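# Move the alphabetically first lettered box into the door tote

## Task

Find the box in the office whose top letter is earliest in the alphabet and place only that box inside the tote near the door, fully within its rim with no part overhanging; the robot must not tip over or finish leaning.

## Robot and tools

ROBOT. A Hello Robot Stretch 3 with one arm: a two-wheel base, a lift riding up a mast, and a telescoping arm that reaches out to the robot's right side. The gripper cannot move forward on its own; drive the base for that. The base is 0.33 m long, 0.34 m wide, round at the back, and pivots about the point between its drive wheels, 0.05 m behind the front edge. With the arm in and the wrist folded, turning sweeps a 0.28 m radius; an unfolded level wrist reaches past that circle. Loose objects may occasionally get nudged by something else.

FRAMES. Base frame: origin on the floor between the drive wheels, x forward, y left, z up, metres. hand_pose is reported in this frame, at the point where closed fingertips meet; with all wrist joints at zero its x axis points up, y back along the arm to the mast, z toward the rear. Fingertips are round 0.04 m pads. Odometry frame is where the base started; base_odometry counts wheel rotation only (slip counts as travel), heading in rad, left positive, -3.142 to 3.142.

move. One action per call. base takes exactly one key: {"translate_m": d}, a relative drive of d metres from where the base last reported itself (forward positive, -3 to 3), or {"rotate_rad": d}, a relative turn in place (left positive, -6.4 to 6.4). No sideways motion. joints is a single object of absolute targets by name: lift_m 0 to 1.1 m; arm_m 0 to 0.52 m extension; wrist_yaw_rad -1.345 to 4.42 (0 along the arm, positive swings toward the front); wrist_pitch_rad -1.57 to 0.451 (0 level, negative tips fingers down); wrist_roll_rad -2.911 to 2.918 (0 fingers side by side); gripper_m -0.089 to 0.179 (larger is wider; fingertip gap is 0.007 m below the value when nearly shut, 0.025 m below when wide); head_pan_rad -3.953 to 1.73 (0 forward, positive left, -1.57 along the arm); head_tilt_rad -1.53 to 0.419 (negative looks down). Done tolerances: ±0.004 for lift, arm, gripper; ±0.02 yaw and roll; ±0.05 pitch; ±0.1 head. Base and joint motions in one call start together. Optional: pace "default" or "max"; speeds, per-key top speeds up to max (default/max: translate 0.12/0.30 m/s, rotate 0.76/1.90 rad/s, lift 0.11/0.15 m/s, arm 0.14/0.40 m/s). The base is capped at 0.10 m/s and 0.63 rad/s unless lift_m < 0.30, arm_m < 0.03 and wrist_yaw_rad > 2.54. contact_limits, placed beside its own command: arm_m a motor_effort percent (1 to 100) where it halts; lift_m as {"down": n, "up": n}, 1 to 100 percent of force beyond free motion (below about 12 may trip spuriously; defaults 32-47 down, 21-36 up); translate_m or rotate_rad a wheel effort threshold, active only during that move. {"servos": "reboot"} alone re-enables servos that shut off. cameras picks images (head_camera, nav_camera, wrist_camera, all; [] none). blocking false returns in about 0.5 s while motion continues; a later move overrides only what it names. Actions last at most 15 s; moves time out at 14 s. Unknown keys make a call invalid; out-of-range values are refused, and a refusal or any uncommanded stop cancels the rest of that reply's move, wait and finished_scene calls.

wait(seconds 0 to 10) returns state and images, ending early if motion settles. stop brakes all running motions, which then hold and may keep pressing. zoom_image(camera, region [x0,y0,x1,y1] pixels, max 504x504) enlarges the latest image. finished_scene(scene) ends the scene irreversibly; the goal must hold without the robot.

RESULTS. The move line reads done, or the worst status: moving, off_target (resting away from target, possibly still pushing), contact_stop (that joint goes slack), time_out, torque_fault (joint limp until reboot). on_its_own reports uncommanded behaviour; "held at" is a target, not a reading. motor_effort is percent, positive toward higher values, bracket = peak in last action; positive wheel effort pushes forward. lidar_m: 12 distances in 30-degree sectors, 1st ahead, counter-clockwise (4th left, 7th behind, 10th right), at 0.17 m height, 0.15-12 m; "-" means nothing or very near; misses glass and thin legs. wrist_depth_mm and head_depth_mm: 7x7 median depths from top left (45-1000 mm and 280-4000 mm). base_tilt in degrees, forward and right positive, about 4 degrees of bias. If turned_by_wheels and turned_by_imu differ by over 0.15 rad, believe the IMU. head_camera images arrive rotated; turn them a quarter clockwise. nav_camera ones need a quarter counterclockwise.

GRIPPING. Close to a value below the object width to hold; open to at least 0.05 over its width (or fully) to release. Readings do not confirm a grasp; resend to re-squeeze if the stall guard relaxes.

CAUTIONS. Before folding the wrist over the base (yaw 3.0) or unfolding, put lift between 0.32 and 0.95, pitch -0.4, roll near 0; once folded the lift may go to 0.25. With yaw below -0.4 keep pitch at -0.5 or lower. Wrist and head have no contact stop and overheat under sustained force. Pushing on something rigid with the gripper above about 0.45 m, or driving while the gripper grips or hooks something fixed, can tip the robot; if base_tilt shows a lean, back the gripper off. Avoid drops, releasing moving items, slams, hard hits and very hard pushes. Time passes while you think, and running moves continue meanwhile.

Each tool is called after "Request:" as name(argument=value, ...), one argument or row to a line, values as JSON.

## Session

Request:
move(
  joints={"head_pan_rad": 0.0, "head_tilt_rad": -0.35},
  pace="max",
  cameras=["nav_camera"],
)

Request:
move(
  joints={"head_pan_rad": 1.6},
  pace="max",
  cameras=["nav_camera"],
)

Request:
move(
  joints={"head_pan_rad": -1.5},
  pace="max",
  cameras=["nav_camera"],
)

Request:
move(
  joints={"head_pan_rad": -3.0},
  pace="max",
  cameras=["nav_camera"],
)

Scene clock: 0.73 s.
move: done
base_odometry: x=+0.000 y=+0.000 heading=+0.000
turned_by_wheels: +0.000
turned_by_imu: +0.000
base_tilt: forward=+1.1 right=+0.0
lidar_m: 0.73 0.74 0.91 1.57 1.59 1.09 1.00 1.01 1.25 1.55 1.23 0.80
head_depth_mm: 616 664 709 757 811 872 949 / 609 647 689 742 798 871 952 / 606 645 685 733 792 854 928 / 600 638 680 729 783 849 920 / 595 633 674 720 778 840 910 / 594 628 667 713 766 830 899 / 589 624 663 708 760 821 889
base_status: not commanded
joint_positions: lift_m=+0.337 arm_m=+0.002 wrist_yaw_rad=+3.032 wrist_pitch_rad=-0.535 wrist_roll_rad=+0.000 gripper_m=+0.037 head_pan_rad=+0.000 head_tilt_rad=-0.349
joint_status: all done
measured_speeds: all 0
motor_effort: left_wheel=-0.6(0.8) right_wheel=+2.3(2.6) lift_m=+27.4(27.4) arm_m=-10.1(10.1) wrist_yaw_rad=+0.7(1.1) wrist_pitch_rad=+2.4(2.6) wrist_roll_rad=+0.8(1.0) gripper_m=-0.4(0.9) head_pan_rad=+0.7(1.6) head_tilt_rad=-2.3(3.9)
hand_pose: x=+0.0015 y=+0.0602 z=+0.3248 quat_wxyz=(+0.224, +0.691, +0.150, +0.671) (m; base frame)
wrist_depth_mm: - 140 - - - - 746 / - 156 - - - - - / 888 178 201 879 876 867 - / 727 690 201 715 724 727 690 / 604 612 219 608 603 610 613 / 522 515 128 146 511 526 525 / 457 312 292 299 435 454 461
pictures: nav_camera (sideways)
Images, in order (width x height): nav_camera 672x504.

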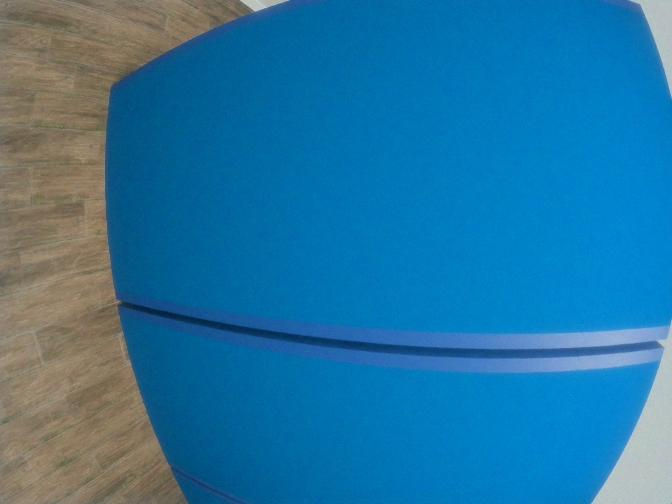

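Scene clock: 1.80 s.
move: done
base_odometry: x=+0.000 y=+0.000 heading=+0.000
turned_by_wheels: +0.000
turned_by_imu: +0.000
base_tilt: forward=+1.0 right=-0.2
lidar_m: 0.73 0.74 0.91 1.57 1.58 1.09 1.00 1.01 1.25 1.55 1.23 0.79
head_depth_mm: 1379 1469 1554 1651 1783 1865 1519 / 1376 1459 1552 1672 1806 1867 1523 / 1358 1439 1537 1634 1756 1854 1506 / 1365 1441 1518 1633 1761 1826 1501 / 1346 1428 1515 1641 1753 1833 1496 / 1348 1440 1536 1609 1756 1844 1511 / 1346 1429 1529 1619 1748 1838 1530
base_status: not commanded
joint_positions: lift_m=+0.337 arm_m=+0.002 wrist_yaw_rad=+3.032 wrist_pitch_rad=-0.535 wrist_roll_rad=+0.000 gripper_m=+0.037 head_pan_rad=+1.635 head_tilt_rad=-0.349
joint_status: all done
measured_speeds: all 0
motor_effort: left_wheel=-0.6(0.7) right_wheel=+2.4(3.0) lift_m=+28.1(28.1) arm_m=-13.0(13.2) wrist_yaw_rad=+1.0(1.4) wrist_pitch_rad=+2.4(2.6) wrist_roll_rad=+0.6(1.1) gripper_m=+0.0(1.2) head_pan_rad=-2.3(4.6) head_tilt_rad=-2.0(2.6)
hand_pose: x=+0.0015 y=+0.0602 z=+0.3248 quat_wxyz=(+0.224, +0.691, +0.150, +0.671) (m; base frame)
wrist_depth_mm: - 140 - - - - 735 / - 155 - - - - - / 913 176 202 881 889 869 - / 737 692 201 722 707 728 701 / 600 606 220 602 601 597 599 / 520 516 127 145 502 515 514 / 452 307 292 298 436 457 450
pictures: nav_camera (sideways)
Images, in order (width x height): nav_camera 672x504.

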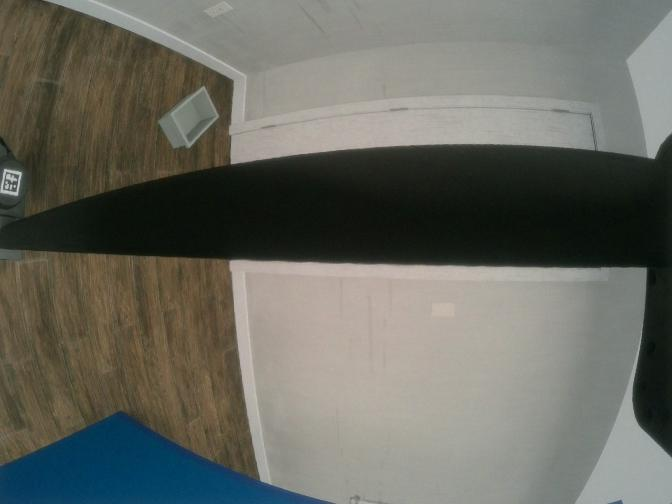

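Scene clock: 3.13 s.
move: done
base_odometry: x=+0.000 y=+0.000 heading=+0.000
turned_by_wheels: +0.000
turned_by_imu: +0.000
base_tilt: forward=+1.0 right=-0.2
lidar_m: 0.73 0.73 0.91 1.57 1.58 1.09 1.00 1.01 1.25 1.55 1.23 0.80
head_depth_mm: 1917 2009 2118 1827 2223 1865 1525 / 1918 2021 2119 2284 2426 1868 1505 / 1909 2036 2098 2294 2387 1873 1515 / 1897 1999 2086 2280 2378 1861 1492 / 1887 2001 2076 1736 2314 1844 1507 / 1869 1973 2045 1775 2221 1848 1491 / 1864 1958 2066 1795 2229 1857 1479
base_status: not commanded
joint_positions: lift_m=+0.337 arm_m=+0.002 wrist_yaw_rad=+3.032 wrist_pitch_rad=-0.535 wrist_roll_rad=+0.000 gripper_m=+0.037 head_pan_rad=-1.556 head_tilt_rad=-0.350
joint_status: all done
measured_speeds: all 0
motor_effort: left_wheel=-0.6(0.8) right_wheel=+1.8(2.6) lift_m=+28.5(28.7) arm_m=-17.4(17.4) wrist_yaw_rad=+0.9(1.1) wrist_pitch_rad=+2.4(2.8) wrist_roll_rad=+0.8(1.0) gripper_m=+0.6(1.3) head_pan_rad=+2.8(5.1) head_tilt_rad=-1.8(2.4)
hand_pose: x=+0.0015 y=+0.0602 z=+0.3248 quat_wxyz=(+0.224, +0.691, +0.150, +0.671) (m; base frame)
wrist_depth_mm: - 141 - - - - 735 / - 155 - - - - - / 869 176 202 894 893 882 - / 719 702 202 722 728 708 691 / 604 605 220 600 603 601 599 / 521 518 128 146 505 521 516 / 453 310 294 300 434 448 461
pictures: nav_camera (sideways)
Images, in order (width x height): nav_camera 672x504.

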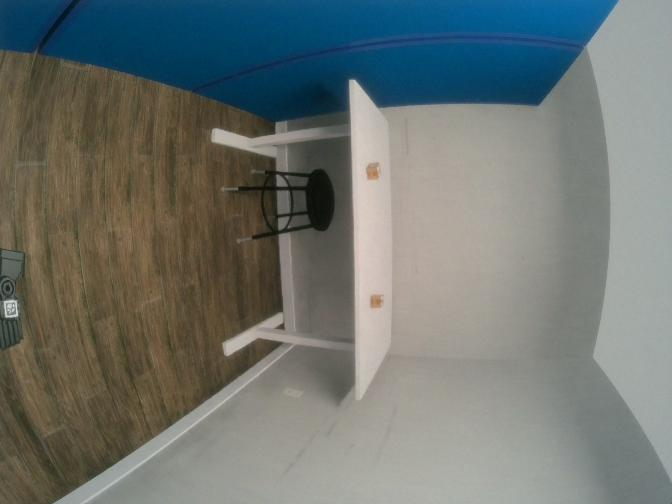

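Scene clock: 5.53 s.
move: done
base_odometry: x=+0.000 y=+0.000 heading=+0.000
turned_by_wheels: +0.000
turned_by_imu: +0.000
base_tilt: forward=+1.0 right=-0.2
lidar_m: 0.73 0.74 0.91 1.57 1.59 1.10 1.00 1.01 1.25 1.55 1.23 0.80
head_depth_mm: 828 892 948 1011 1087 1173 1264 / 827 897 951 1019 1098 1185 1285 / 829 899 957 1028 1099 1197 1291 / 836 912 963 1031 1106 1199 1299 / 841 910 966 1036 1114 1205 1311 / 858 911 969 1040 1121 1208 1318 / 867 917 983 1043 1119 1222 1314
base_status: not commanded
joint_positions: lift_m=+0.337 arm_m=+0.002 wrist_yaw_rad=+3.032 wrist_pitch_rad=-0.535 wrist_roll_rad=+0.000 gripper_m=+0.037 head_pan_rad=-3.015 head_tilt_rad=-0.350
joint_status: all done
measured_speeds: translate_m=+0.000 rotate_rad=+0.000 lift_m=+0.000 arm_m=+0.000 wrist_yaw_rad=+0.000 wrist_pitch_rad=+0.000 wrist_roll_rad=+0.000 head_pan_rad=+0.024 head_tilt_rad=+0.000
motor_effort: left_wheel=-0.4(0.7) right_wheel=+2.2(2.6) lift_m=+29.3(29.6) arm_m=-22.4(22.6) wrist_yaw_rad=+0.6(1.4) wrist_pitch_rad=+2.4(2.6) wrist_roll_rad=+0.8(1.1) gripper_m=-0.2(1.5) head_pan_rad=+2.7(4.9) head_tilt_rad=-2.1(3.4)
hand_pose: x=+0.0015 y=+0.0602 z=+0.3248 quat_wxyz=(+0.224, +0.691, +0.150, +0.671) (m; base frame)
wrist_depth_mm: - 140 - - - - 735 / - 155 - - - - - / 904 176 204 904 897 877 - / 712 683 201 722 711 719 690 / 608 611 220 610 602 607 596 / 524 518 128 146 502 520 520 / 451 308 294 300 435 458 457
pictures: nav_camera (sideways)
Images, in order (width x height): nav_camera 672x504.

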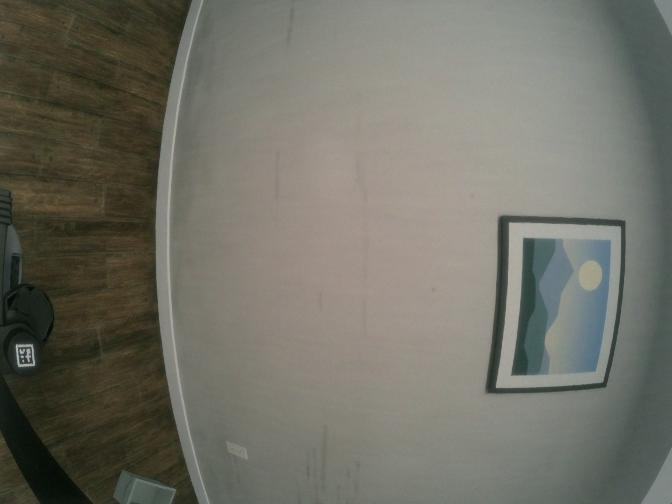

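Request:
move(
  base={"rotate_rad": -1.571},
  joints={"lift_m": 0.27, "head_pan_rad": -0.09, "head_tilt_rad": -0.33},
  pace="max",
  cameras=[],
)

Request:
move(
  base={"translate_m": 0.58},
  pace="max",
  cameras=["head_camera"],
)

Scene clock: 48.77 s.
move: done
base_odometry: x=+0.000 y=+0.000 heading=-1.571
turned_by_wheels: -1.571
turned_by_imu: -1.563
base_tilt: forward=+1.1 right=+0.0
lidar_m: 1.54 1.21 0.80 0.73 0.74 0.92 1.57 1.59 1.09 1.00 1.01 1.27
head_depth_mm: 1955 2069 2137 2030 2227 1941 1537 / 1946 2051 2171 1873 2299 1897 1542 / 1923 2016 2116 2297 2422 1935 1527 / 1899 2011 2119 2276 2382 1900 1520 / 1872 1981 2089 1695 2318 1908 1508 / 1845 1968 2049 1685 2304 1844 1519 / 1813 1926 2015 1651 2282 1877 1512
base_status: done
joint_positions: lift_m=+0.270 arm_m=+0.002 wrist_yaw_rad=+3.032 wrist_pitch_rad=-0.536 wrist_roll_rad=+0.000 gripper_m=+0.037 head_pan_rad=-0.074 head_tilt_rad=-0.331
joint_status: all done
measured_speeds: translate_m=+0.000 rotate_rad=+0.000 lift_m=+0.000 arm_m=+0.000 wrist_yaw_rad=+0.000 wrist_pitch_rad=+0.000 wrist_roll_rad=+0.000 head_pan_rad=-0.024 head_tilt_rad=+0.000
motor_effort: left_wheel=+10.1(18.3) right_wheel=-8.5(16.3) lift_m=+22.7(27.3) arm_m=-21.3(22.7) wrist_yaw_rad=+0.4(1.3) wrist_pitch_rad=+2.3(3.0) wrist_roll_rad=+1.0(1.1) gripper_m=-0.3(1.3) head_pan_rad=-3.1(5.6) head_tilt_rad=+4.3(6.8)
hand_pose: x=+0.0014 y=+0.0601 z=+0.2572 quat_wxyz=(+0.224, +0.691, +0.150, +0.671) (m; base frame)
wrist_depth_mm: - 140 152 743 - - - / - 154 160 812 - 904 962 / 706 173 198 754 761 757 758 / 610 597 201 619 616 625 618 / 518 524 220 517 518 515 520 / 443 265 127 253 430 445 442 / 233 240 228 234 376 392 391
pictures: none
No camera images: "cameras" was empty.

Scene clock: 52.03 s.
move: done
base_odometry: x=+0.000 y=-0.580 heading=-1.570
turned_by_wheels: +0.000
turned_by_imu: +0.000
base_tilt: forward=+1.2 right=+0.1
lidar_m: 1.07 1.00 0.87 0.81 0.81 1.02 2.14 1.53 1.00 0.93 0.94 1.17
head_depth_mm: 1437 1542 1644 1379 1051 1493 1502 / 1429 1525 1610 1361 1044 1956 1532 / 1399 1502 1603 1347 983 1897 1526 / 1387 1467 1560 1342 977 1855 1532 / 1376 1448 1535 1331 969 1836 1478 / 1338 1429 1510 1319 970 1503 1485 / 1324 1388 1487 1301 956 1211 1522
base_status: done
joint_positions: lift_m=+0.270 arm_m=+0.002 wrist_yaw_rad=+3.032 wrist_pitch_rad=-0.536 wrist_roll_rad=+0.000 gripper_m=+0.037 head_pan_rad=-0.089 head_tilt_rad=-0.329
joint_status: not commanded
measured_speeds: all 0
motor_effort: left_wheel=+4.0(20.4) right_wheel=+1.1(7.8) lift_m=+29.7(29.9) arm_m=-17.7(21.1) wrist_yaw_rad=+0.6(1.2) wrist_pitch_rad=+2.7(2.9) wrist_roll_rad=+0.7(1.1) gripper_m=+0.4(1.5) head_pan_rad=-4.4(4.7) head_tilt_rad=+3.5(4.9)
hand_pose: x=+0.0014 y=+0.0601 z=+0.2572 quat_wxyz=(+0.224, +0.691, +0.150, +0.671) (m; base frame)
wrist_depth_mm: - 141 151 - - 889 - / - 154 161 - 915 956 - / 730 175 203 746 761 769 754 / 614 599 201 618 612 626 611 / 512 518 219 521 515 514 514 / 442 265 128 252 439 447 443 / 232 241 227 234 369 388 392
pictures: head_camera (sideways)
Images, in order (width x height): head_camera 896x504.

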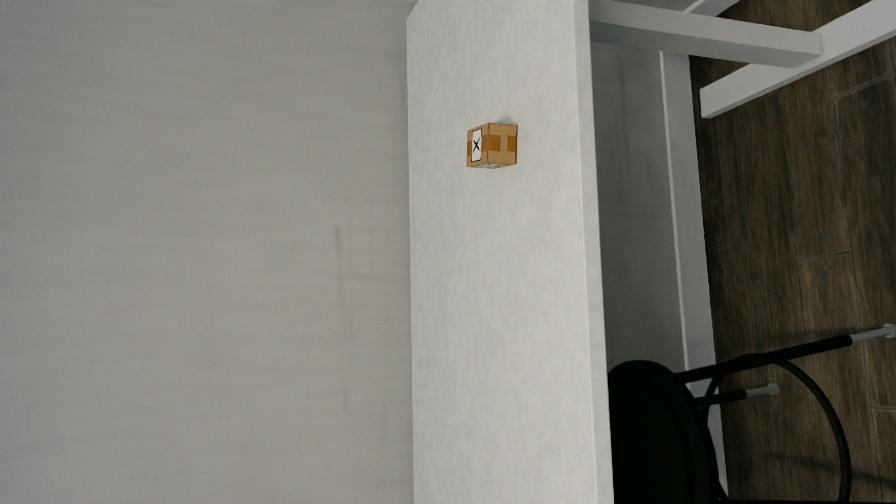

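Request:
move(
  joints={"head_pan_rad": 0.38, "head_tilt_rad": -0.3},
  pace="max",
  cameras=["head_camera"],
)

Scene clock: 58.27 s.
move: done
base_odometry: x=+0.000 y=-0.580 heading=-1.570
turned_by_wheels: +0.000
turned_by_imu: +0.001
base_tilt: forward=+0.8 right=-0.2
lidar_m: 1.08 1.00 0.87 0.81 0.81 1.02 2.14 1.52 1.00 0.93 0.93 1.17
head_depth_mm: 1326 1399 1460 1486 948 1713 1594 / 1373 1431 1506 1486 939 1237 1495 / 1406 1480 1554 1470 991 1226 1583 / 1458 1535 1620 1462 1033 1772 1478 / 1504 1571 1673 1450 1098 1803 1527 / 1452 1512 1574 1476 1091 1782 1568 / 1223 1275 1325 1324 1333 1467 1475
base_status: not commanded
joint_positions: lift_m=+0.270 arm_m=+0.002 wrist_yaw_rad=+3.032 wrist_pitch_rad=-0.536 wrist_roll_rad=+0.000 gripper_m=+0.037 head_pan_rad=+0.384 head_tilt_rad=-0.301
joint_status: all done
measured_speeds: all 0
motor_effort: left_wheel=+4.0(4.2) right_wheel=+1.3(1.7) lift_m=+31.7(32.3) arm_m=-13.4(14.4) wrist_yaw_rad=+0.9(1.4) wrist_pitch_rad=+2.5(2.8) wrist_roll_rad=+0.6(1.0) gripper_m=-0.2(1.1) head_pan_rad=+2.7(4.3) head_tilt_rad=+2.8(6.0)
hand_pose: x=+0.0014 y=+0.0601 z=+0.2572 quat_wxyz=(+0.224, +0.691, +0.150, +0.671) (m; base frame)
wrist_depth_mm: - 141 152 - - 877 - / - 154 160 - 901 973 - / 758 175 203 761 765 753 772 / 613 602 201 623 619 617 603 / 527 515 220 517 524 512 513 / 443 267 127 251 431 447 440 / 231 238 228 233 373 389 391
pictures: head_camera (sideways)
Images, in order (width x height): head_camera 896x504.

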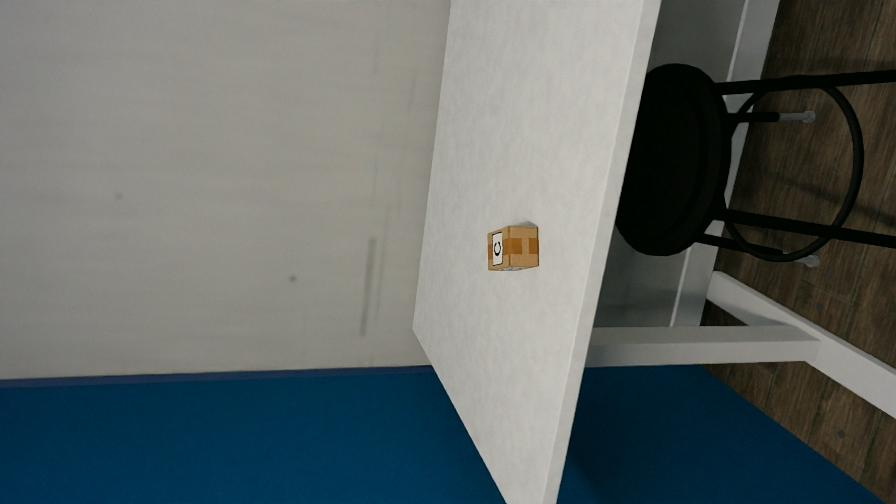

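Request:
zoom_image(
  camera="head_camera",
  region=[480, 222, 544, 276],
)

Scaled by 7.875 from the camera's 896x504 image, which has a finer 1280x720 frame.

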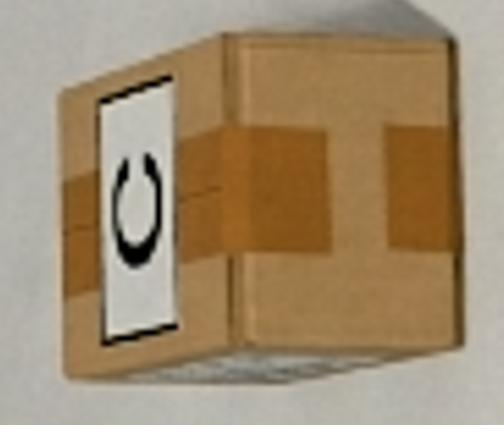

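Request:
move(
  base={"translate_m": -1.7},
  joints={"head_pan_rad": -1.1, "head_tilt_rad": -0.4},
  pace="max",
  cameras=[],
)

Request:
move(
  base={"rotate_rad": 1.711},
  pace="max",
  cameras=[],
)

Request:
move(
  base={"translate_m": 1.35},
  pace="max",
  cameras=["nav_camera"],
)

Scene clock: 91.80 s.
move: done
base_odometry: x=+0.000 y=+1.120 heading=-1.570
turned_by_wheels: +0.000
turned_by_imu: +0.003
base_tilt: forward=+0.9 right=-0.2
lidar_m: 2.85 0.97 0.75 3.17 0.81 0.53 0.46 0.48 0.60 1.14 1.15 1.45
head_depth_mm: 943 1000 1063 1129 1220 1320 1390 / 976 1038 1106 1183 1275 1391 1435 / 1021 1077 1151 1242 1351 1463 1446 / 1054 1126 1207 1306 1409 1548 1454 / 1094 1165 1260 1380 1490 1607 1430 / 1127 1231 1337 1441 1565 1697 1438 / 1182 1284 1390 1520 1694 1767 1438
base_status: done
joint_positions: lift_m=+0.270 arm_m=+0.002 wrist_yaw_rad=+3.032 wrist_pitch_rad=-0.536 wrist_roll_rad=+0.000 gripper_m=+0.037 head_pan_rad=-1.100 head_tilt_rad=-0.400
joint_status: all done
measured_speeds: all 0
motor_effort: left_wheel=-0.2(11.8) right_wheel=-6.2(17.9) lift_m=+22.5(32.3) arm_m=-2.5(10.3) wrist_yaw_rad=+0.5(1.4) wrist_pitch_rad=+2.5(3.1) wrist_roll_rad=+1.0(1.1) gripper_m=-0.3(1.5) head_pan_rad=+3.4(5.7) head_tilt_rad=-1.9(5.8)
hand_pose: x=+0.0014 y=+0.0601 z=+0.2572 quat_wxyz=(+0.224, +0.691, +0.150, +0.671) (m; base frame)
wrist_depth_mm: - 140 - - - 660 - / - 155 884 - 969 739 - / 752 177 203 759 773 759 758 / 615 597 201 615 616 613 617 / 517 520 219 523 516 522 517 / 443 265 128 253 427 443 439 / 233 240 227 234 373 387 389
pictures: none
No camera images: "cameras" was empty.

Scene clock: 94.00 s.
move: done
base_odometry: x=+0.000 y=+1.120 heading=+0.140
turned_by_wheels: +1.711
turned_by_imu: +1.704
base_tilt: forward=+1.0 right=-0.2
lidar_m: 1.94 0.70 0.51 0.46 0.49 0.66 1.14 1.19 1.61 2.35 0.83 0.75
head_depth_mm: 1806 2073 2445 2800 2299 1775 1450 / 1403 1574 1773 2025 2134 1761 1449 / 1150 1256 1376 1543 1718 1712 1441 / 973 1048 1134 1235 1347 1493 1425 / 844 900 960 1024 1112 1214 1317 / 743 785 832 884 948 1019 1096 / 668 700 735 772 824 889 966
base_status: done
joint_positions: lift_m=+0.270 arm_m=+0.002 wrist_yaw_rad=+3.032 wrist_pitch_rad=-0.536 wrist_roll_rad=+0.000 gripper_m=+0.037 head_pan_rad=-1.100 head_tilt_rad=-0.400
joint_status: not commanded
measured_speeds: all 0
motor_effort: left_wheel=-7.3(16.7) right_wheel=+8.8(16.9) lift_m=+27.8(27.8) arm_m=-19.1(19.1) wrist_yaw_rad=+0.5(1.4) wrist_pitch_rad=+2.6(2.9) wrist_roll_rad=+0.8(1.3) gripper_m=-0.8(1.4) head_pan_rad=+2.8(4.3) head_tilt_rad=-1.3(3.3)
hand_pose: x=+0.0014 y=+0.0601 z=+0.2572 quat_wxyz=(+0.224, +0.691, +0.150, +0.671) (m; base frame)
wrist_depth_mm: - 140 152 461 - - - / - 154 160 519 - - - / - 170 174 559 - - - / 563 577 197 589 612 619 601 / 520 515 219 513 516 517 514 / 447 266 127 253 432 443 444 / 232 240 228 234 369 387 387
pictures: none
No camera images: "cameras" was empty.

Scene clock: 99.90 s.
move: done
base_odometry: x=+1.336 y=+1.309 heading=+0.140
turned_by_wheels: +0.000
turned_by_imu: +0.000
base_tilt: forward=+0.8 right=-0.2
lidar_m: 1.83 0.71 0.52 0.50 0.52 0.70 1.83 0.66 0.55 1.37 3.03 2.36
head_depth_mm: 2770 3022 3125 3232 2319 1771 1443 / 2918 3126 3213 3317 2290 1775 1443 / 3090 3375 3425 3167 2293 1778 1452 / 3282 3493 3728 3249 2277 1767 1450 / 3364 3569 3815 3222 2287 1754 1440 / 2956 3127 3345 3237 2260 1755 1429 / 2691 2809 2845 3020 2270 1761 1429
base_status: done
joint_positions: lift_m=+0.270 arm_m=+0.002 wrist_yaw_rad=+3.032 wrist_pitch_rad=-0.536 wrist_roll_rad=+0.000 gripper_m=+0.037 head_pan_rad=-1.100 head_tilt_rad=-0.400
joint_status: not commanded
measured_speeds: all 0
motor_effort: left_wheel=-1.9(12.6) right_wheel=+7.7(20.2) lift_m=+30.8(32.2) arm_m=-20.5(22.3) wrist_yaw_rad=+0.6(1.4) wrist_pitch_rad=+2.5(3.0) wrist_roll_rad=+0.7(1.1) gripper_m=-0.6(1.4) head_pan_rad=+1.2(3.4) head_tilt_rad=-0.5(2.3)
hand_pose: x=+0.0014 y=+0.0601 z=+0.2572 quat_wxyz=(+0.224, +0.691, +0.150, +0.671) (m; base frame)
wrist_depth_mm: - 141 152 - - - - / - 153 160 - - - - / - 169 174 - - - - / 595 570 197 592 616 614 622 / 518 516 220 520 521 514 518 / 447 266 127 252 429 446 444 / 232 237 228 233 372 389 388
pictures: nav_camera (sideways)
Images, in order (width x height): nav_camera 672x504.

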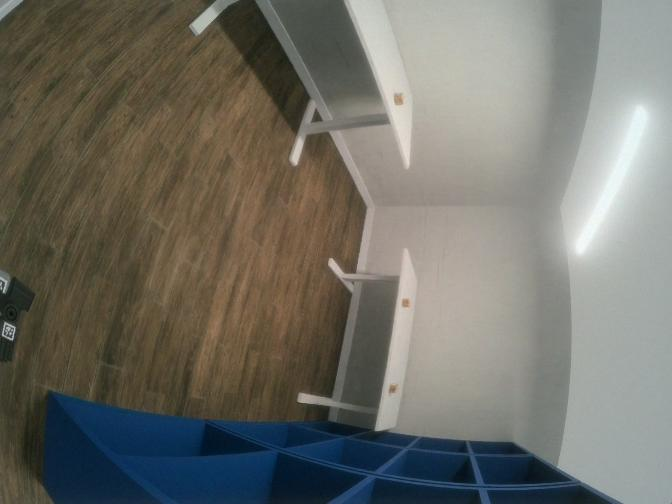

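Request:
move(
  base={"rotate_rad": -0.962},
  joints={"head_pan_rad": 0.85, "head_tilt_rad": -0.32},
  pace="max",
  cameras=[],
)

Request:
move(
  base={"translate_m": 1.47},
  pace="max",
  cameras=["head_camera", "nav_camera"],
)

Request:
move(
  joints={"head_pan_rad": 1.45},
  pace="max",
  cameras=["head_camera"],
)

Scene clock: 117.37 s.
move: done
base_odometry: x=+1.336 y=+1.309 heading=-0.822
turned_by_wheels: -0.962
turned_by_imu: -0.958
base_tilt: forward=+1.0 right=-0.2
lidar_m: 2.41 2.31 1.47 0.65 0.51 0.50 0.53 0.78 2.48 0.61 0.55 2.30
head_depth_mm: 1995 2134 2234 2355 2475 1959 1552 / 1982 2098 2218 2371 2470 1956 1559 / 2008 2099 2201 1892 2307 1886 1547 / 1976 2105 2232 2345 2478 1941 1552 / 1974 2088 2242 2364 2527 1967 1546 / 1974 2056 2201 2350 2424 1923 1537 / 1831 1836 1850 1851 1883 1781 1516
base_status: done
joint_positions: lift_m=+0.270 arm_m=+0.002 wrist_yaw_rad=+3.032 wrist_pitch_rad=-0.536 wrist_roll_rad=+0.000 gripper_m=+0.037 head_pan_rad=+0.866 head_tilt_rad=-0.321
joint_status: all done
measured_speeds: translate_m=+0.000 rotate_rad=+0.000 lift_m=+0.000 arm_m=+0.000 wrist_yaw_rad=+0.000 wrist_pitch_rad=+0.000 wrist_roll_rad=+0.000 head_pan_rad=-0.024 head_tilt_rad=+0.000
motor_effort: left_wheel=+9.7(16.8) right_wheel=-7.6(16.0) lift_m=+27.6(29.3) arm_m=-20.9(22.3) wrist_yaw_rad=+0.6(1.3) wrist_pitch_rad=+2.8(2.9) wrist_roll_rad=+0.7(1.0) gripper_m=-0.1(1.3) head_pan_rad=-3.5(4.3) head_tilt_rad=+4.2(6.9)
hand_pose: x=+0.0014 y=+0.0601 z=+0.2572 quat_wxyz=(+0.224, +0.691, +0.150, +0.671) (m; base frame)
wrist_depth_mm: - 141 151 - - - - / - 153 160 975 - - - / - 170 198 770 775 758 773 / 480 503 201 613 617 616 617 / 469 518 221 518 517 516 515 / 447 265 127 252 431 445 442 / 232 238 227 234 372 389 386
pictures: none
No camera images: "cameras" was empty.

Scene clock: 123.67 s.
move: done
base_odometry: x=+2.338 y=+0.233 heading=-0.822
turned_by_wheels: +0.000
turned_by_imu: +0.000
base_tilt: forward=+1.0 right=-0.2
lidar_m: 1.88 1.04 1.44 1.32 1.72 1.69 1.81 1.33 1.14 1.57 1.82 1.63
head_depth_mm: 1252 1324 1402 1480 910 1728 1561 / 1239 1318 1389 1395 905 1187 1310 / 1241 1306 1394 1386 903 1712 1552 / 1241 1303 1382 1383 884 1692 1535 / 1226 1302 1370 1370 841 1667 1543 / 1226 1289 1364 1360 890 1669 1536 / 1215 1291 1373 1362 890 1666 1525
base_status: done
joint_positions: lift_m=+0.270 arm_m=+0.002 wrist_yaw_rad=+3.032 wrist_pitch_rad=-0.536 wrist_roll_rad=+0.000 gripper_m=+0.037 head_pan_rad=+0.850 head_tilt_rad=-0.319
joint_status: not commanded
measured_speeds: all 0
motor_effort: left_wheel=+1.9(18.9) right_wheel=+4.3(11.2) lift_m=+23.9(27.9) arm_m=-13.1(21.1) wrist_yaw_rad=+0.6(1.4) wrist_pitch_rad=+2.6(2.9) wrist_roll_rad=+0.7(1.1) gripper_m=-0.2(1.4) head_pan_rad=-2.8(4.6) head_tilt_rad=+3.7(5.1)
hand_pose: x=+0.0014 y=+0.0601 z=+0.2572 quat_wxyz=(+0.224, +0.691, +0.150, +0.671) (m; base frame)
wrist_depth_mm: - 140 - - - - - / - 155 888 - - - - / 769 176 203 783 769 766 755 / 619 593 201 604 616 620 608 / 512 518 221 524 516 513 520 / 442 267 128 253 436 447 445 / 234 240 228 232 371 391 387
pictures: head_camera (sideways), nav_camera (sideways)
Images, in order (width x height): head_camera 896x504, nav_camera 672x504.

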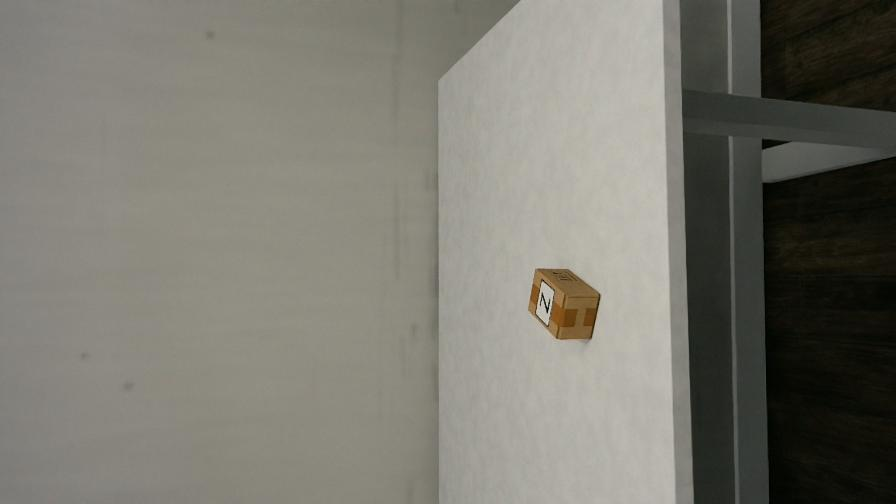

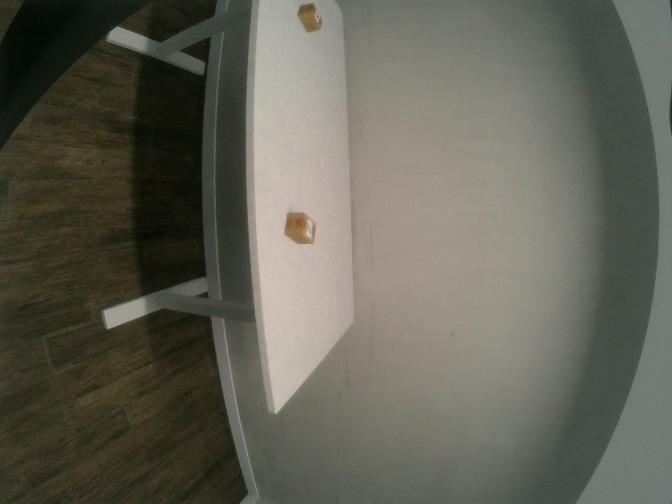

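Scene clock: 124.50 s.
move: done
base_odometry: x=+2.338 y=+0.233 heading=-0.822
turned_by_wheels: +0.000
turned_by_imu: +0.000
base_tilt: forward=+0.9 right=-0.1
lidar_m: 1.88 1.04 1.44 1.32 1.72 1.69 1.81 1.33 1.14 1.57 1.82 1.64
head_depth_mm: 1250 1303 1370 1388 912 759 1552 / 1309 1373 1440 1401 910 1687 1559 / 1387 1457 1539 1400 908 1800 1544 / 1454 1540 1627 1390 904 1893 1539 / 1557 1640 1726 1372 990 1941 1527 / 1642 1765 1872 1363 1047 1736 1518 / 1776 1890 2030 1358 2242 1920 1530
base_status: not commanded
joint_positions: lift_m=+0.270 arm_m=+0.002 wrist_yaw_rad=+3.032 wrist_pitch_rad=-0.536 wrist_roll_rad=+0.000 gripper_m=+0.037 head_pan_rad=+1.458 head_tilt_rad=-0.319
joint_status: all done
measured_speeds: all 0
motor_effort: left_wheel=+1.9(2.1) right_wheel=+4.4(4.5) lift_m=+23.5(23.9) arm_m=-12.2(13.3) wrist_yaw_rad=+0.6(1.2) wrist_pitch_rad=+2.8(3.0) wrist_roll_rad=+0.8(1.1) gripper_m=-0.2(1.4) head_pan_rad=+2.3(4.6) head_tilt_rad=+3.2(4.7)
hand_pose: x=+0.0014 y=+0.0601 z=+0.2572 quat_wxyz=(+0.224, +0.691, +0.150, +0.671) (m; base frame)
wrist_depth_mm: - 141 - - - - - / - 155 888 - - - - / 765 176 203 773 765 756 768 / 619 586 201 614 627 618 613 / 525 519 219 511 509 518 519 / 446 266 127 251 433 443 442 / 233 239 227 234 372 390 392
pictures: head_camera (sideways)
Images, in order (width x height): head_camera 896x504.

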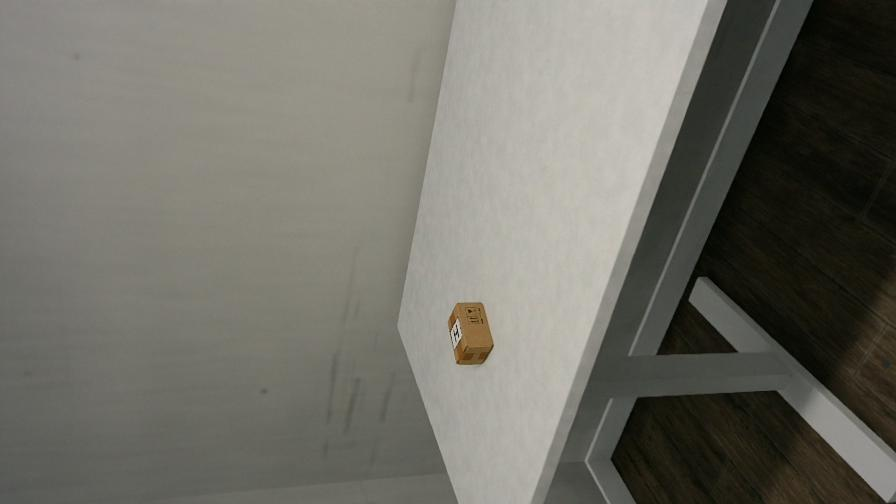

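Request:
zoom_image(
  camera="head_camera",
  region=[440, 300, 500, 368],
)

Request:
move(
  joints={"head_pan_rad": -0.76, "head_tilt_rad": -0.28},
  pace="max",
  cameras=["head_camera"],
)

Scaled by 7.412 from the camera's 896x504 image, which has a finer 1280x720 frame.

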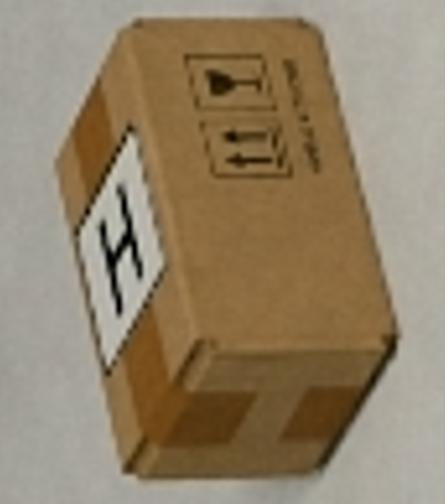

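Scene clock: 134.67 s.
move: done
base_odometry: x=+2.338 y=+0.233 heading=-0.822
turned_by_wheels: +0.000
turned_by_imu: +0.001
base_tilt: forward=+0.9 right=-0.2
lidar_m: 1.88 1.05 1.44 1.32 1.72 1.69 1.81 1.33 1.14 1.57 1.82 1.63
head_depth_mm: 1912 1997 2128 2105 1845 1948 1614 / 1860 1975 2072 2068 2328 2035 1619 / 1849 1938 2034 2077 2296 2041 1595 / 1811 1919 2027 2040 2275 2021 1608 / 1794 1890 1976 1999 2257 2019 1598 / 1785 1842 1963 1996 2190 2022 1607 / 1770 1830 1931 1961 1662 1874 1588
base_status: not commanded
joint_positions: lift_m=+0.270 arm_m=+0.002 wrist_yaw_rad=+3.032 wrist_pitch_rad=-0.536 wrist_roll_rad=+0.000 gripper_m=+0.037 head_pan_rad=-0.811 head_tilt_rad=-0.281
joint_status: all done
measured_speeds: all 0
motor_effort: left_wheel=+1.8(2.2) right_wheel=+4.8(4.8) lift_m=+20.8(21.7) arm_m=-7.3(8.6) wrist_yaw_rad=+0.5(1.2) wrist_pitch_rad=+2.6(2.8) wrist_roll_rad=+0.9(1.0) gripper_m=-0.9(0.9) head_pan_rad=+2.3(5.0) head_tilt_rad=+4.5(7.4)
hand_pose: x=+0.0014 y=+0.0601 z=+0.2572 quat_wxyz=(+0.224, +0.691, +0.150, +0.671) (m; base frame)
wrist_depth_mm: - 141 - - - - - / - 156 893 - - - - / 779 176 203 776 769 770 778 / 621 601 202 625 612 624 622 / 510 519 220 513 514 512 511 / 446 266 128 253 434 445 439 / 233 239 227 233 372 386 390
pictures: head_camera (sideways)
Images, in order (width x height): head_camera 896x504.

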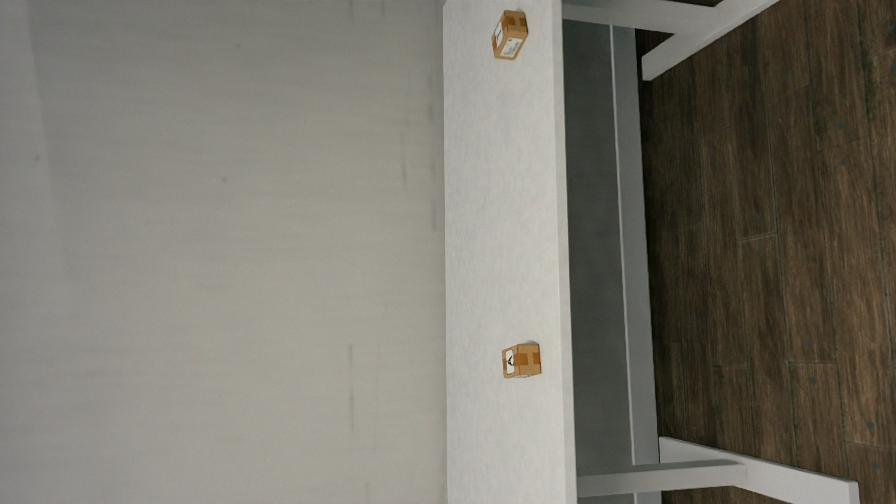

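Request:
zoom_image(
  camera="head_camera",
  region=[490, 335, 550, 385],
)

Request:
zoom_image(
  camera="head_camera",
  region=[480, 5, 540, 65],
)

Scaled by 8.400 from the camera's 896x504 image, which has a finer 1280x720 frame.

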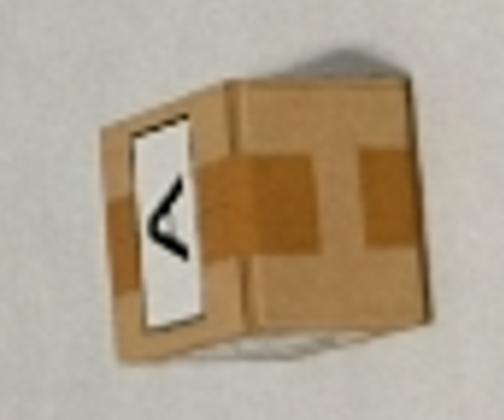

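Scaled by 8.400 from the camera's 896x504 image, which has a finer 1280x720 frame.

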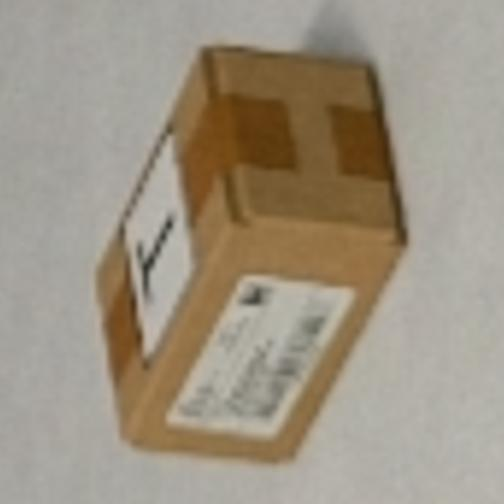

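Request:
move(
  base={"rotate_rad": -0.608},
  joints={"head_pan_rad": 0.0, "head_tilt_rad": -0.3, "gripper_m": 0.13},
  pace="max",
  cameras=["head_camera"],
)

Scene clock: 184.20 s.
move: done
base_odometry: x=+2.338 y=+0.233 heading=-1.429
turned_by_wheels: -0.608
turned_by_imu: -0.605
base_tilt: forward=+1.0 right=+0.0
lidar_m: 1.63 2.03 1.05 1.44 1.32 1.75 1.69 1.75 1.33 1.14 1.56 1.62
head_depth_mm: 1788 1849 1928 2007 2184 2033 1594 / 1786 1883 1967 1983 2204 2002 1589 / 1798 1874 1996 1951 2247 1995 1585 / 1804 1906 2011 1931 2227 2018 1556 / 1837 1902 2013 1915 1779 1854 1578 / 1851 1927 2041 2156 2318 1976 1567 / 1871 1945 2075 2179 2320 1998 1563
base_status: done
joint_positions: lift_m=+0.270 arm_m=+0.002 wrist_yaw_rad=+3.032 wrist_pitch_rad=-0.536 wrist_roll_rad=+0.000 gripper_m=+0.130 head_pan_rad=+0.018 head_tilt_rad=-0.297
joint_status: all done
measured_speeds: translate_m=+0.000 rotate_rad=+0.000 lift_m=+0.000 arm_m=+0.000 wrist_yaw_rad=+0.000 wrist_pitch_rad=+0.000 wrist_roll_rad=+0.000 head_pan_rad=-0.024 head_tilt_rad=+0.000
motor_effort: left_wheel=+7.8(17.1) right_wheel=-7.4(15.7) lift_m=+22.2(22.2) arm_m=-1.5(1.6) wrist_yaw_rad=+1.2(1.4) wrist_pitch_rad=+2.4(2.9) wrist_roll_rad=+1.0(1.0) gripper_m=+0.4(92.4) head_pan_rad=-2.9(4.2) head_tilt_rad=-1.3(3.2)
hand_pose: x=+0.0014 y=+0.0601 z=+0.2572 quat_wxyz=(+0.224, +0.691, +0.150, +0.671) (m; base frame)
wrist_depth_mm: - 140 - - - - - / - 154 915 - - - - / 779 176 202 755 759 770 764 / 616 595 201 625 622 615 622 / 520 506 229 512 513 510 514 / 447 124 251 266 445 124 447 / - 222 234 233 394 371 381
pictures: head_camera (sideways)
Images, in order (width x height): head_camera 896x504.

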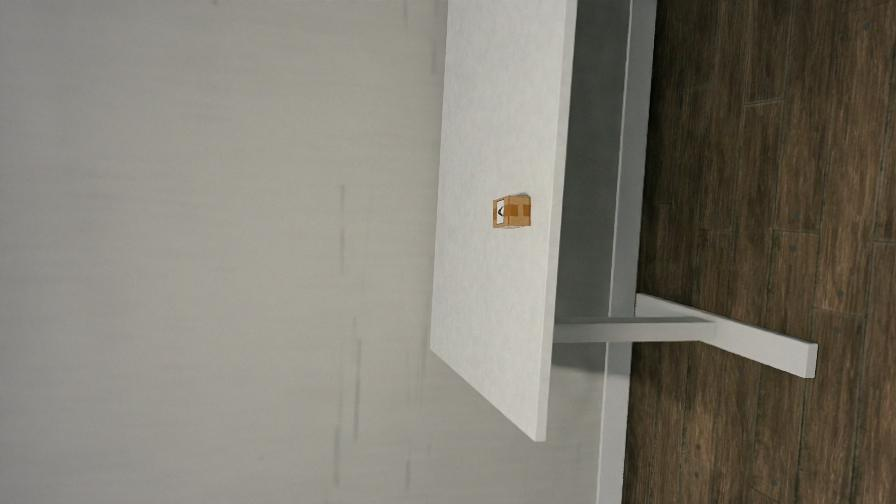

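Request:
move(
  base={"translate_m": 0.8},
  joints={"head_pan_rad": -1.57, "head_tilt_rad": -0.7},
  pace="max",
  cameras=[],
)

Request:
move(
  base={"rotate_rad": 1.57},
  joints={"lift_m": 0.8, "wrist_pitch_rad": -0.4},
  pace="max",
  cameras=[],
)

Request:
move(
  joints={"wrist_yaw_rad": 0.0},
  pace="max",
  cameras=["head_camera", "wrist_camera"],
)

Scene clock: 214.10 s.
move: done
base_odometry: x=+2.451 y=-0.559 heading=-1.429
turned_by_wheels: +0.000
turned_by_imu: +0.001
base_tilt: forward=+0.9 right=-0.3
lidar_m: 1.27 0.87 1.48 1.43 1.49 1.95 2.49 1.87 1.26 1.17 1.18 1.32
head_depth_mm: 1261 1526 1471 1810 1611 1378 1202 / 1264 1528 1483 1845 1621 1378 1204 / 1268 1530 1464 1851 1611 1384 1200 / 1264 1558 1483 1860 1616 1377 1208 / 1234 1514 1404 1738 1619 1382 1198 / 1046 1146 1293 1695 1621 1386 1196 / 1055 1585 1470 1858 1641 1379 1198
base_status: done
joint_positions: lift_m=+0.270 arm_m=+0.002 wrist_yaw_rad=+3.032 wrist_pitch_rad=-0.536 wrist_roll_rad=+0.000 gripper_m=+0.130 head_pan_rad=-1.572 head_tilt_rad=-0.702
joint_status: all done
measured_speeds: all 0
motor_effort: left_wheel=+9.6(17.4) right_wheel=-1.5(13.9) lift_m=+29.1(32.2) arm_m=-17.7(17.8) wrist_yaw_rad=+0.8(1.3) wrist_pitch_rad=+2.3(2.9) wrist_roll_rad=+0.8(1.1) gripper_m=-0.1(1.4) head_pan_rad=+3.3(5.1) head_tilt_rad=+2.3(6.6)
hand_pose: x=+0.0014 y=+0.0601 z=+0.2572 quat_wxyz=(+0.224, +0.691, +0.150, +0.671) (m; base frame)
wrist_depth_mm: - 141 - - - - - / - 156 896 - - - - / 763 174 202 768 776 779 773 / 618 591 201 621 615 616 636 / 517 519 227 530 518 515 519 / 447 124 251 268 443 124 444 / - 223 234 234 389 368 379
pictures: none
No camera images: "cameras" was empty.

Scene clock: 218.43 s.
move: done
base_odometry: x=+2.451 y=-0.559 heading=+0.141
turned_by_wheels: +1.570
turned_by_imu: +1.566
base_tilt: forward=+1.0 right=-0.2
lidar_m: 1.43 1.09 1.94 2.49 1.87 1.26 1.18 1.18 1.33 1.28 0.86 1.49
head_depth_mm: 1083 1217 1111 881 719 1382 - / 1087 1220 1111 872 736 1385 - / 1095 1224 1113 873 737 1376 1253 / 1102 1229 1112 871 738 1380 297 / 1108 1231 1110 871 754 1391 308 / 1117 1250 1106 868 756 1350 1198 / 1120 1261 1114 871 755 1382 1200
base_status: done
joint_positions: lift_m=+0.800 arm_m=+0.002 wrist_yaw_rad=+3.032 wrist_pitch_rad=-0.420 wrist_roll_rad=+0.000 gripper_m=+0.130 head_pan_rad=-1.570 head_tilt_rad=-0.700
joint_status: all done
measured_speeds: all 0
motor_effort: left_wheel=-8.4(15.9) right_wheel=+9.3(16.0) lift_m=+31.0(33.8) arm_m=-21.2(22.6) wrist_yaw_rad=+0.6(1.3) wrist_pitch_rad=+3.4(6.8) wrist_roll_rad=+0.7(1.1) gripper_m=+1.2(1.3) head_pan_rad=+3.6(4.4) head_tilt_rad=+1.7(2.7)
hand_pose: x=+0.0032 y=+0.0761 z=+0.8123 quat_wxyz=(+0.185, +0.698, +0.110, +0.683) (m; base frame)
wrist_depth_mm: - 136 - - - - - / - 147 - - - - - / - 160 - - - - - / - - 205 - - - - / - - 205 - - - - / - 124 230 - - 124 - / - 885 256 - - 127 936
pictures: none
No camera images: "cameras" was empty.

Scene clock: 220.27 s.
move: done
base_odometry: x=+2.451 y=-0.559 heading=+0.141
turned_by_wheels: +0.000
turned_by_imu: +0.000
base_tilt: forward=+1.1 right=-0.1
lidar_m: 1.43 1.09 1.95 2.49 1.87 1.26 1.17 1.18 1.33 1.27 0.86 1.49
head_depth_mm: 1087 1213 1110 880 718 1381 - / 1092 1226 1109 870 740 1324 - / 1094 1234 1112 872 736 356 366 / 1101 1240 1120 872 734 536 1160 / 1109 1243 1111 876 737 1376 1207 / 1119 1237 1112 868 756 1350 1194 / 1129 1263 1109 871 753 1377 1209
base_status: not commanded
joint_positions: lift_m=+0.800 arm_m=+0.002 wrist_yaw_rad=+0.003 wrist_pitch_rad=-0.420 wrist_roll_rad=+0.000 gripper_m=+0.130 head_pan_rad=-1.570 head_tilt_rad=-0.700
joint_status: all done
measured_speeds: all 0
motor_effort: left_wheel=-8.3(8.4) right_wheel=+9.0(9.5) lift_m=+29.7(31.1) arm_m=-19.7(21.1) wrist_yaw_rad=-1.8(6.3) wrist_pitch_rad=+3.4(3.9) wrist_roll_rad=+0.9(1.0) gripper_m=-0.2(1.4) head_pan_rad=+2.7(4.4) head_tilt_rad=+0.3(2.1)
hand_pose: x=-0.0208 y=-0.3709 z=+0.8123 quat_wxyz=(+0.692, +0.149, -0.691, -0.146) (m; base frame)
wrist_depth_mm: - - - - - - - / - - - - - - - / - - - 394 - - - / - - - 352 - - - / - - - - - 146 - / - 124 - - - 124 - / - 906 935 - - 918 906
pictures: head_camera (sideways), wrist_camera
Images, in order (width x height): head_camera 896x504, wrist_camera 644x364.

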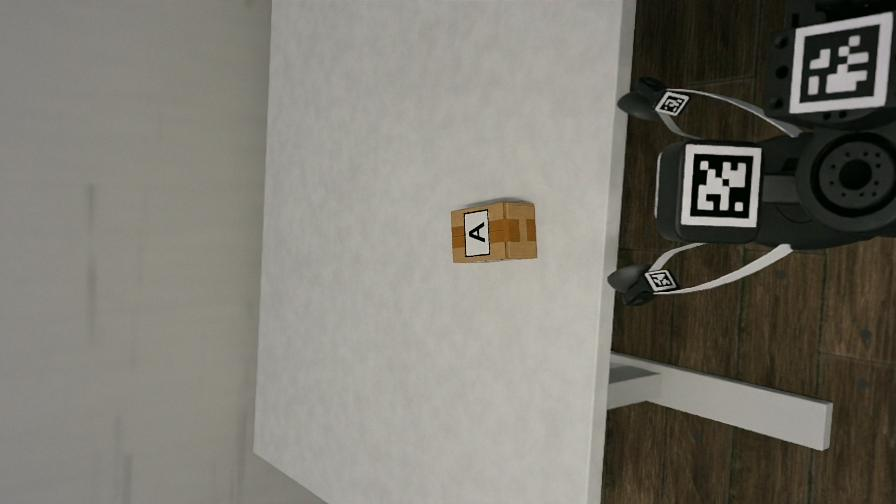

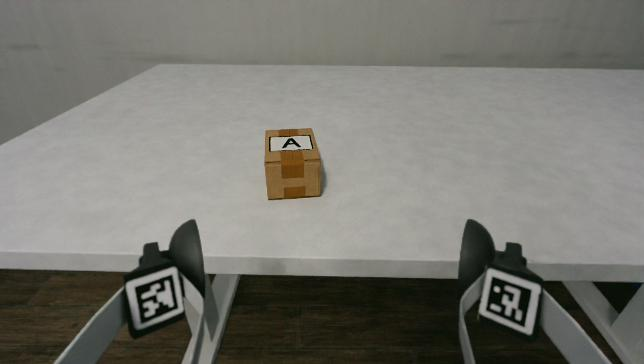

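Request:
move(
  base={"translate_m": 0.017},
  joints={"wrist_yaw_rad": 0.13, "arm_m": 0.21},
  speeds={"arm_m": 0.25},
  cameras=["wrist_camera"],
)

Scene clock: 240.83 s.
move: done
base_odometry: x=+2.468 y=-0.557 heading=+0.140
turned_by_wheels: +0.000
turned_by_imu: +0.001
base_tilt: forward=+0.9 right=-0.3
lidar_m: 1.41 1.08 1.94 2.49 1.89 1.28 1.19 1.19 1.32 1.27 0.86 1.47
head_depth_mm: 1082 1208 1116 415 355 316 1179 / 1091 1215 1114 410 415 1390 1201 / 1100 1222 1117 511 441 1381 1202 / 1099 1232 1111 847 720 1384 1204 / 1109 1245 1109 874 758 1379 1202 / 1111 1246 1112 870 757 1355 1201 / 1127 1255 1100 870 756 1378 1206
base_status: done
joint_positions: lift_m=+0.800 arm_m=+0.210 wrist_yaw_rad=+0.127 wrist_pitch_rad=-0.420 wrist_roll_rad=+0.000 gripper_m=+0.130 head_pan_rad=-1.570 head_tilt_rad=-0.700
joint_status: all done
measured_speeds: all 0
motor_effort: left_wheel=+1.9(6.2) right_wheel=+7.9(13.8) lift_m=+26.3(28.2) arm_m=+23.2(25.2) wrist_yaw_rad=+3.2(8.4) wrist_pitch_rad=+3.4(3.8) wrist_roll_rad=+0.7(1.1) gripper_m=+0.3(1.3) head_pan_rad=+4.6(4.6) head_tilt_rad=-0.5(2.1)
hand_pose: x=+0.0069 y=-0.5774 z=+0.8123 quat_wxyz=(+0.700, +0.191, -0.680, -0.103) (m; base frame)
wrist_depth_mm: - - - - - - - / - - - - - - - / - - - - - - - / - - - - - - - / - - - 237 - 146 - / - 124 - 206 - 123 - / - 117 - 176 176 117 96
pictures: wrist_camera
Images, in order (width x height): wrist_camera 644x364.

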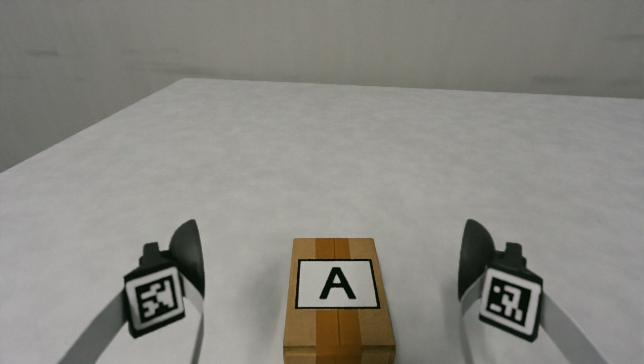

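Request:
move(
  joints={"arm_m": 0.262},
  cameras=[],
)

Request:
move(
  joints={"lift_m": 0.712},
  cameras=[],
)

Request:
move(
  joints={"gripper_m": 0.02},
  cameras=[],
)

Request:
move(
  joints={"lift_m": 0.8},
  cameras=["wrist_camera"],
)

Scene clock: 272.93 s.
move: done
base_odometry: x=+2.468 y=-0.557 heading=+0.140
turned_by_wheels: +0.000
turned_by_imu: +0.001
base_tilt: forward=+1.0 right=-0.1
lidar_m: 1.41 1.08 1.93 2.48 1.89 1.28 1.19 1.19 1.32 1.27 0.86 1.47
head_depth_mm: 1083 1205 1107 419 348 316 1182 / 1091 1215 1110 450 685 1378 1195 / 1093 1215 1116 460 695 1384 1198 / 1104 1239 1116 798 738 1381 1195 / 1107 1241 1107 878 753 1388 1204 / 1123 1248 1107 872 757 1361 1187 / 1122 1259 1110 867 757 1383 1203
base_status: not commanded
joint_positions: lift_m=+0.800 arm_m=+0.262 wrist_yaw_rad=+0.127 wrist_pitch_rad=-0.420 wrist_roll_rad=+0.000 gripper_m=+0.130 head_pan_rad=-1.570 head_tilt_rad=-0.700
joint_status: all done
measured_speeds: all 0
motor_effort: left_wheel=+1.8(1.9) right_wheel=+8.6(8.6) lift_m=+23.9(24.7) arm_m=+22.4(25.1) wrist_yaw_rad=+3.0(3.7) wrist_pitch_rad=+3.6(3.8) wrist_roll_rad=+0.8(0.9) gripper_m=+0.2(1.0) head_pan_rad=+2.1(4.0) head_tilt_rad=+0.0(1.6)
hand_pose: x=+0.0069 y=-0.6294 z=+0.8123 quat_wxyz=(+0.700, +0.191, -0.680, -0.103) (m; base frame)
wrist_depth_mm: - - - - - - - / - - - - - - - / - - - - - - - / - - - - - - - / - - - - - 146 - / - 124 - 198 - 123 - / - 117 - 170 - 116 96
pictures: none
No camera images: "cameras" was empty.

Scene clock: 274.57 s.
move: done
base_odometry: x=+2.468 y=-0.557 heading=+0.140
turned_by_wheels: +0.000
turned_by_imu: +0.000
base_tilt: forward=+0.7 right=-0.1
lidar_m: 1.41 1.07 1.94 2.48 1.88 1.28 1.19 1.19 1.32 1.27 0.86 1.47
head_depth_mm: 1089 1212 1117 873 686 383 327 / 1086 1222 1110 875 499 1366 1207 / 1094 1229 1118 869 516 1388 1206 / 1092 1230 1112 869 705 1381 1204 / 1112 1235 1114 875 751 1375 1200 / 1118 1245 1111 874 756 1346 1191 / 1123 1259 1118 871 754 1388 1209
base_status: not commanded
joint_positions: lift_m=+0.712 arm_m=+0.262 wrist_yaw_rad=+0.127 wrist_pitch_rad=-0.387 wrist_roll_rad=+0.008 gripper_m=+0.130 head_pan_rad=-1.570 head_tilt_rad=-0.700
joint_status: all done
measured_speeds: all 0
motor_effort: left_wheel=+1.7(2.0) right_wheel=+8.0(8.6) lift_m=+15.2(21.9) arm_m=+19.9(22.6) wrist_yaw_rad=+3.0(3.7) wrist_pitch_rad=-2.6(3.7) wrist_roll_rad=-1.9(2.1) gripper_m=-0.3(1.3) head_pan_rad=+1.7(4.0) head_tilt_rad=-0.3(1.3)
hand_pose: x=+0.0074 y=-0.6333 z=+0.7317 quat_wxyz=(+0.699, +0.180, -0.686, -0.093) (m; base frame)
wrist_depth_mm: - - - - - - - / - - - - - - - / - - - - - - - / - - - 153 - - - / - - 131 126 125 146 - / - 122 107 104 107 123 - / - 118 88 88 88 116 96
pictures: none
No camera images: "cameras" was empty.

Scene clock: 276.30 s.
move: done
base_odometry: x=+2.468 y=-0.557 heading=+0.141
turned_by_wheels: +0.000
turned_by_imu: +0.000
base_tilt: forward=+0.9 right=-0.1
lidar_m: 1.42 1.08 1.94 2.48 1.89 1.28 1.19 1.20 1.32 1.27 0.86 1.47
head_depth_mm: 1092 1213 1116 872 687 384 326 / 1088 1218 1116 876 498 1350 1201 / 1090 1224 1118 869 516 1386 1199 / 1105 1232 1111 873 704 1377 1208 / 1107 1241 1107 872 758 1385 1202 / 1118 1246 1106 874 754 1350 1193 / 1121 1252 1111 868 755 1373 1203
base_status: not commanded
joint_positions: lift_m=+0.712 arm_m=+0.262 wrist_yaw_rad=+0.136 wrist_pitch_rad=-0.383 wrist_roll_rad=+0.008 gripper_m=+0.022 head_pan_rad=-1.570 head_tilt_rad=-0.700
joint_status: all done
measured_speeds: all 0
motor_effort: left_wheel=+1.8(2.0) right_wheel=+7.5(8.2) lift_m=+22.5(22.5) arm_m=+17.5(20.3) wrist_yaw_rad=-4.5(5.1) wrist_pitch_rad=-3.2(3.7) wrist_roll_rad=-1.9(2.2) gripper_m=-39.8(100.0) head_pan_rad=+2.3(4.1) head_tilt_rad=+0.2(1.3)
hand_pose: x=+0.0095 y=-0.6336 z=+0.7327 quat_wxyz=(+0.699, +0.181, -0.686, -0.088) (m; base frame)
wrist_depth_mm: - - - - - - - / - - - - - - - / - - - - - - - / - - - 154 - - - / - - 133 127 127 - - / - 123 113 108 108 119 - / - 101 89 89 89 - -
pictures: none
No camera images: "cameras" was empty.

Scene clock: 277.93 s.
move: done
base_odometry: x=+2.468 y=-0.557 heading=+0.141
turned_by_wheels: +0.000
turned_by_imu: +0.000
base_tilt: forward=+1.0 right=-0.2
lidar_m: 1.41 1.08 1.93 2.49 1.89 1.28 1.19 1.19 1.32 1.27 0.86 1.47
head_depth_mm: 1085 1210 1111 420 347 316 1190 / 1092 1216 1122 449 684 1392 1203 / 1099 1230 1118 459 693 1384 1205 / 1099 1235 1111 727 738 1380 1205 / 1111 1242 1105 872 756 1385 1202 / 1118 1249 1114 870 755 1354 1197 / 1120 1261 1113 876 756 1389 1207
base_status: not commanded
joint_positions: lift_m=+0.800 arm_m=+0.262 wrist_yaw_rad=+0.133 wrist_pitch_rad=-0.422 wrist_roll_rad=+0.004 gripper_m=+0.025 head_pan_rad=-1.570 head_tilt_rad=-0.700
joint_status: all done
measured_speeds: all 0
on_its_own: gripper_m is held at +0.024, not at your +0.020, by its stall guard, which is not easing now
motor_effort: left_wheel=+1.9(2.0) right_wheel=+7.1(7.7) lift_m=+32.5(34.4) arm_m=+14.9(17.2) wrist_yaw_rad=-2.1(5.1) wrist_pitch_rad=+4.0(4.2) wrist_roll_rad=-0.7(2.1) gripper_m=-19.7(40.0) head_pan_rad=+2.8(3.8) head_tilt_rad=-0.9(1.3)
hand_pose: x=+0.0082 y=-0.6289 z=+0.8117 quat_wxyz=(+0.699, +0.194, -0.681, -0.103) (m; base frame)
wrist_depth_mm: - - - - - - - / - - - - - - - / - - - - - - - / - - - - - - - / - - - 130 129 - - / - 123 126 106 109 120 - / - 99 89 89 89 116 -
pictures: wrist_camera
Images, in order (width x height): wrist_camera 644x364.

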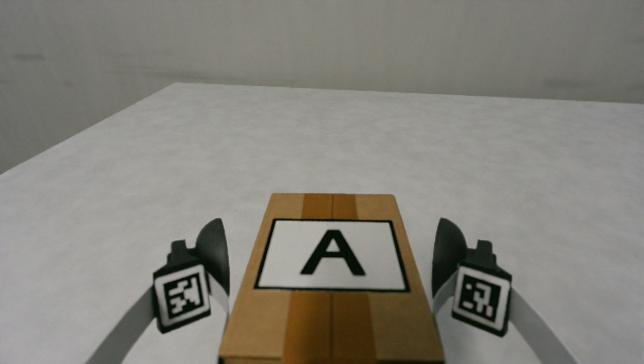

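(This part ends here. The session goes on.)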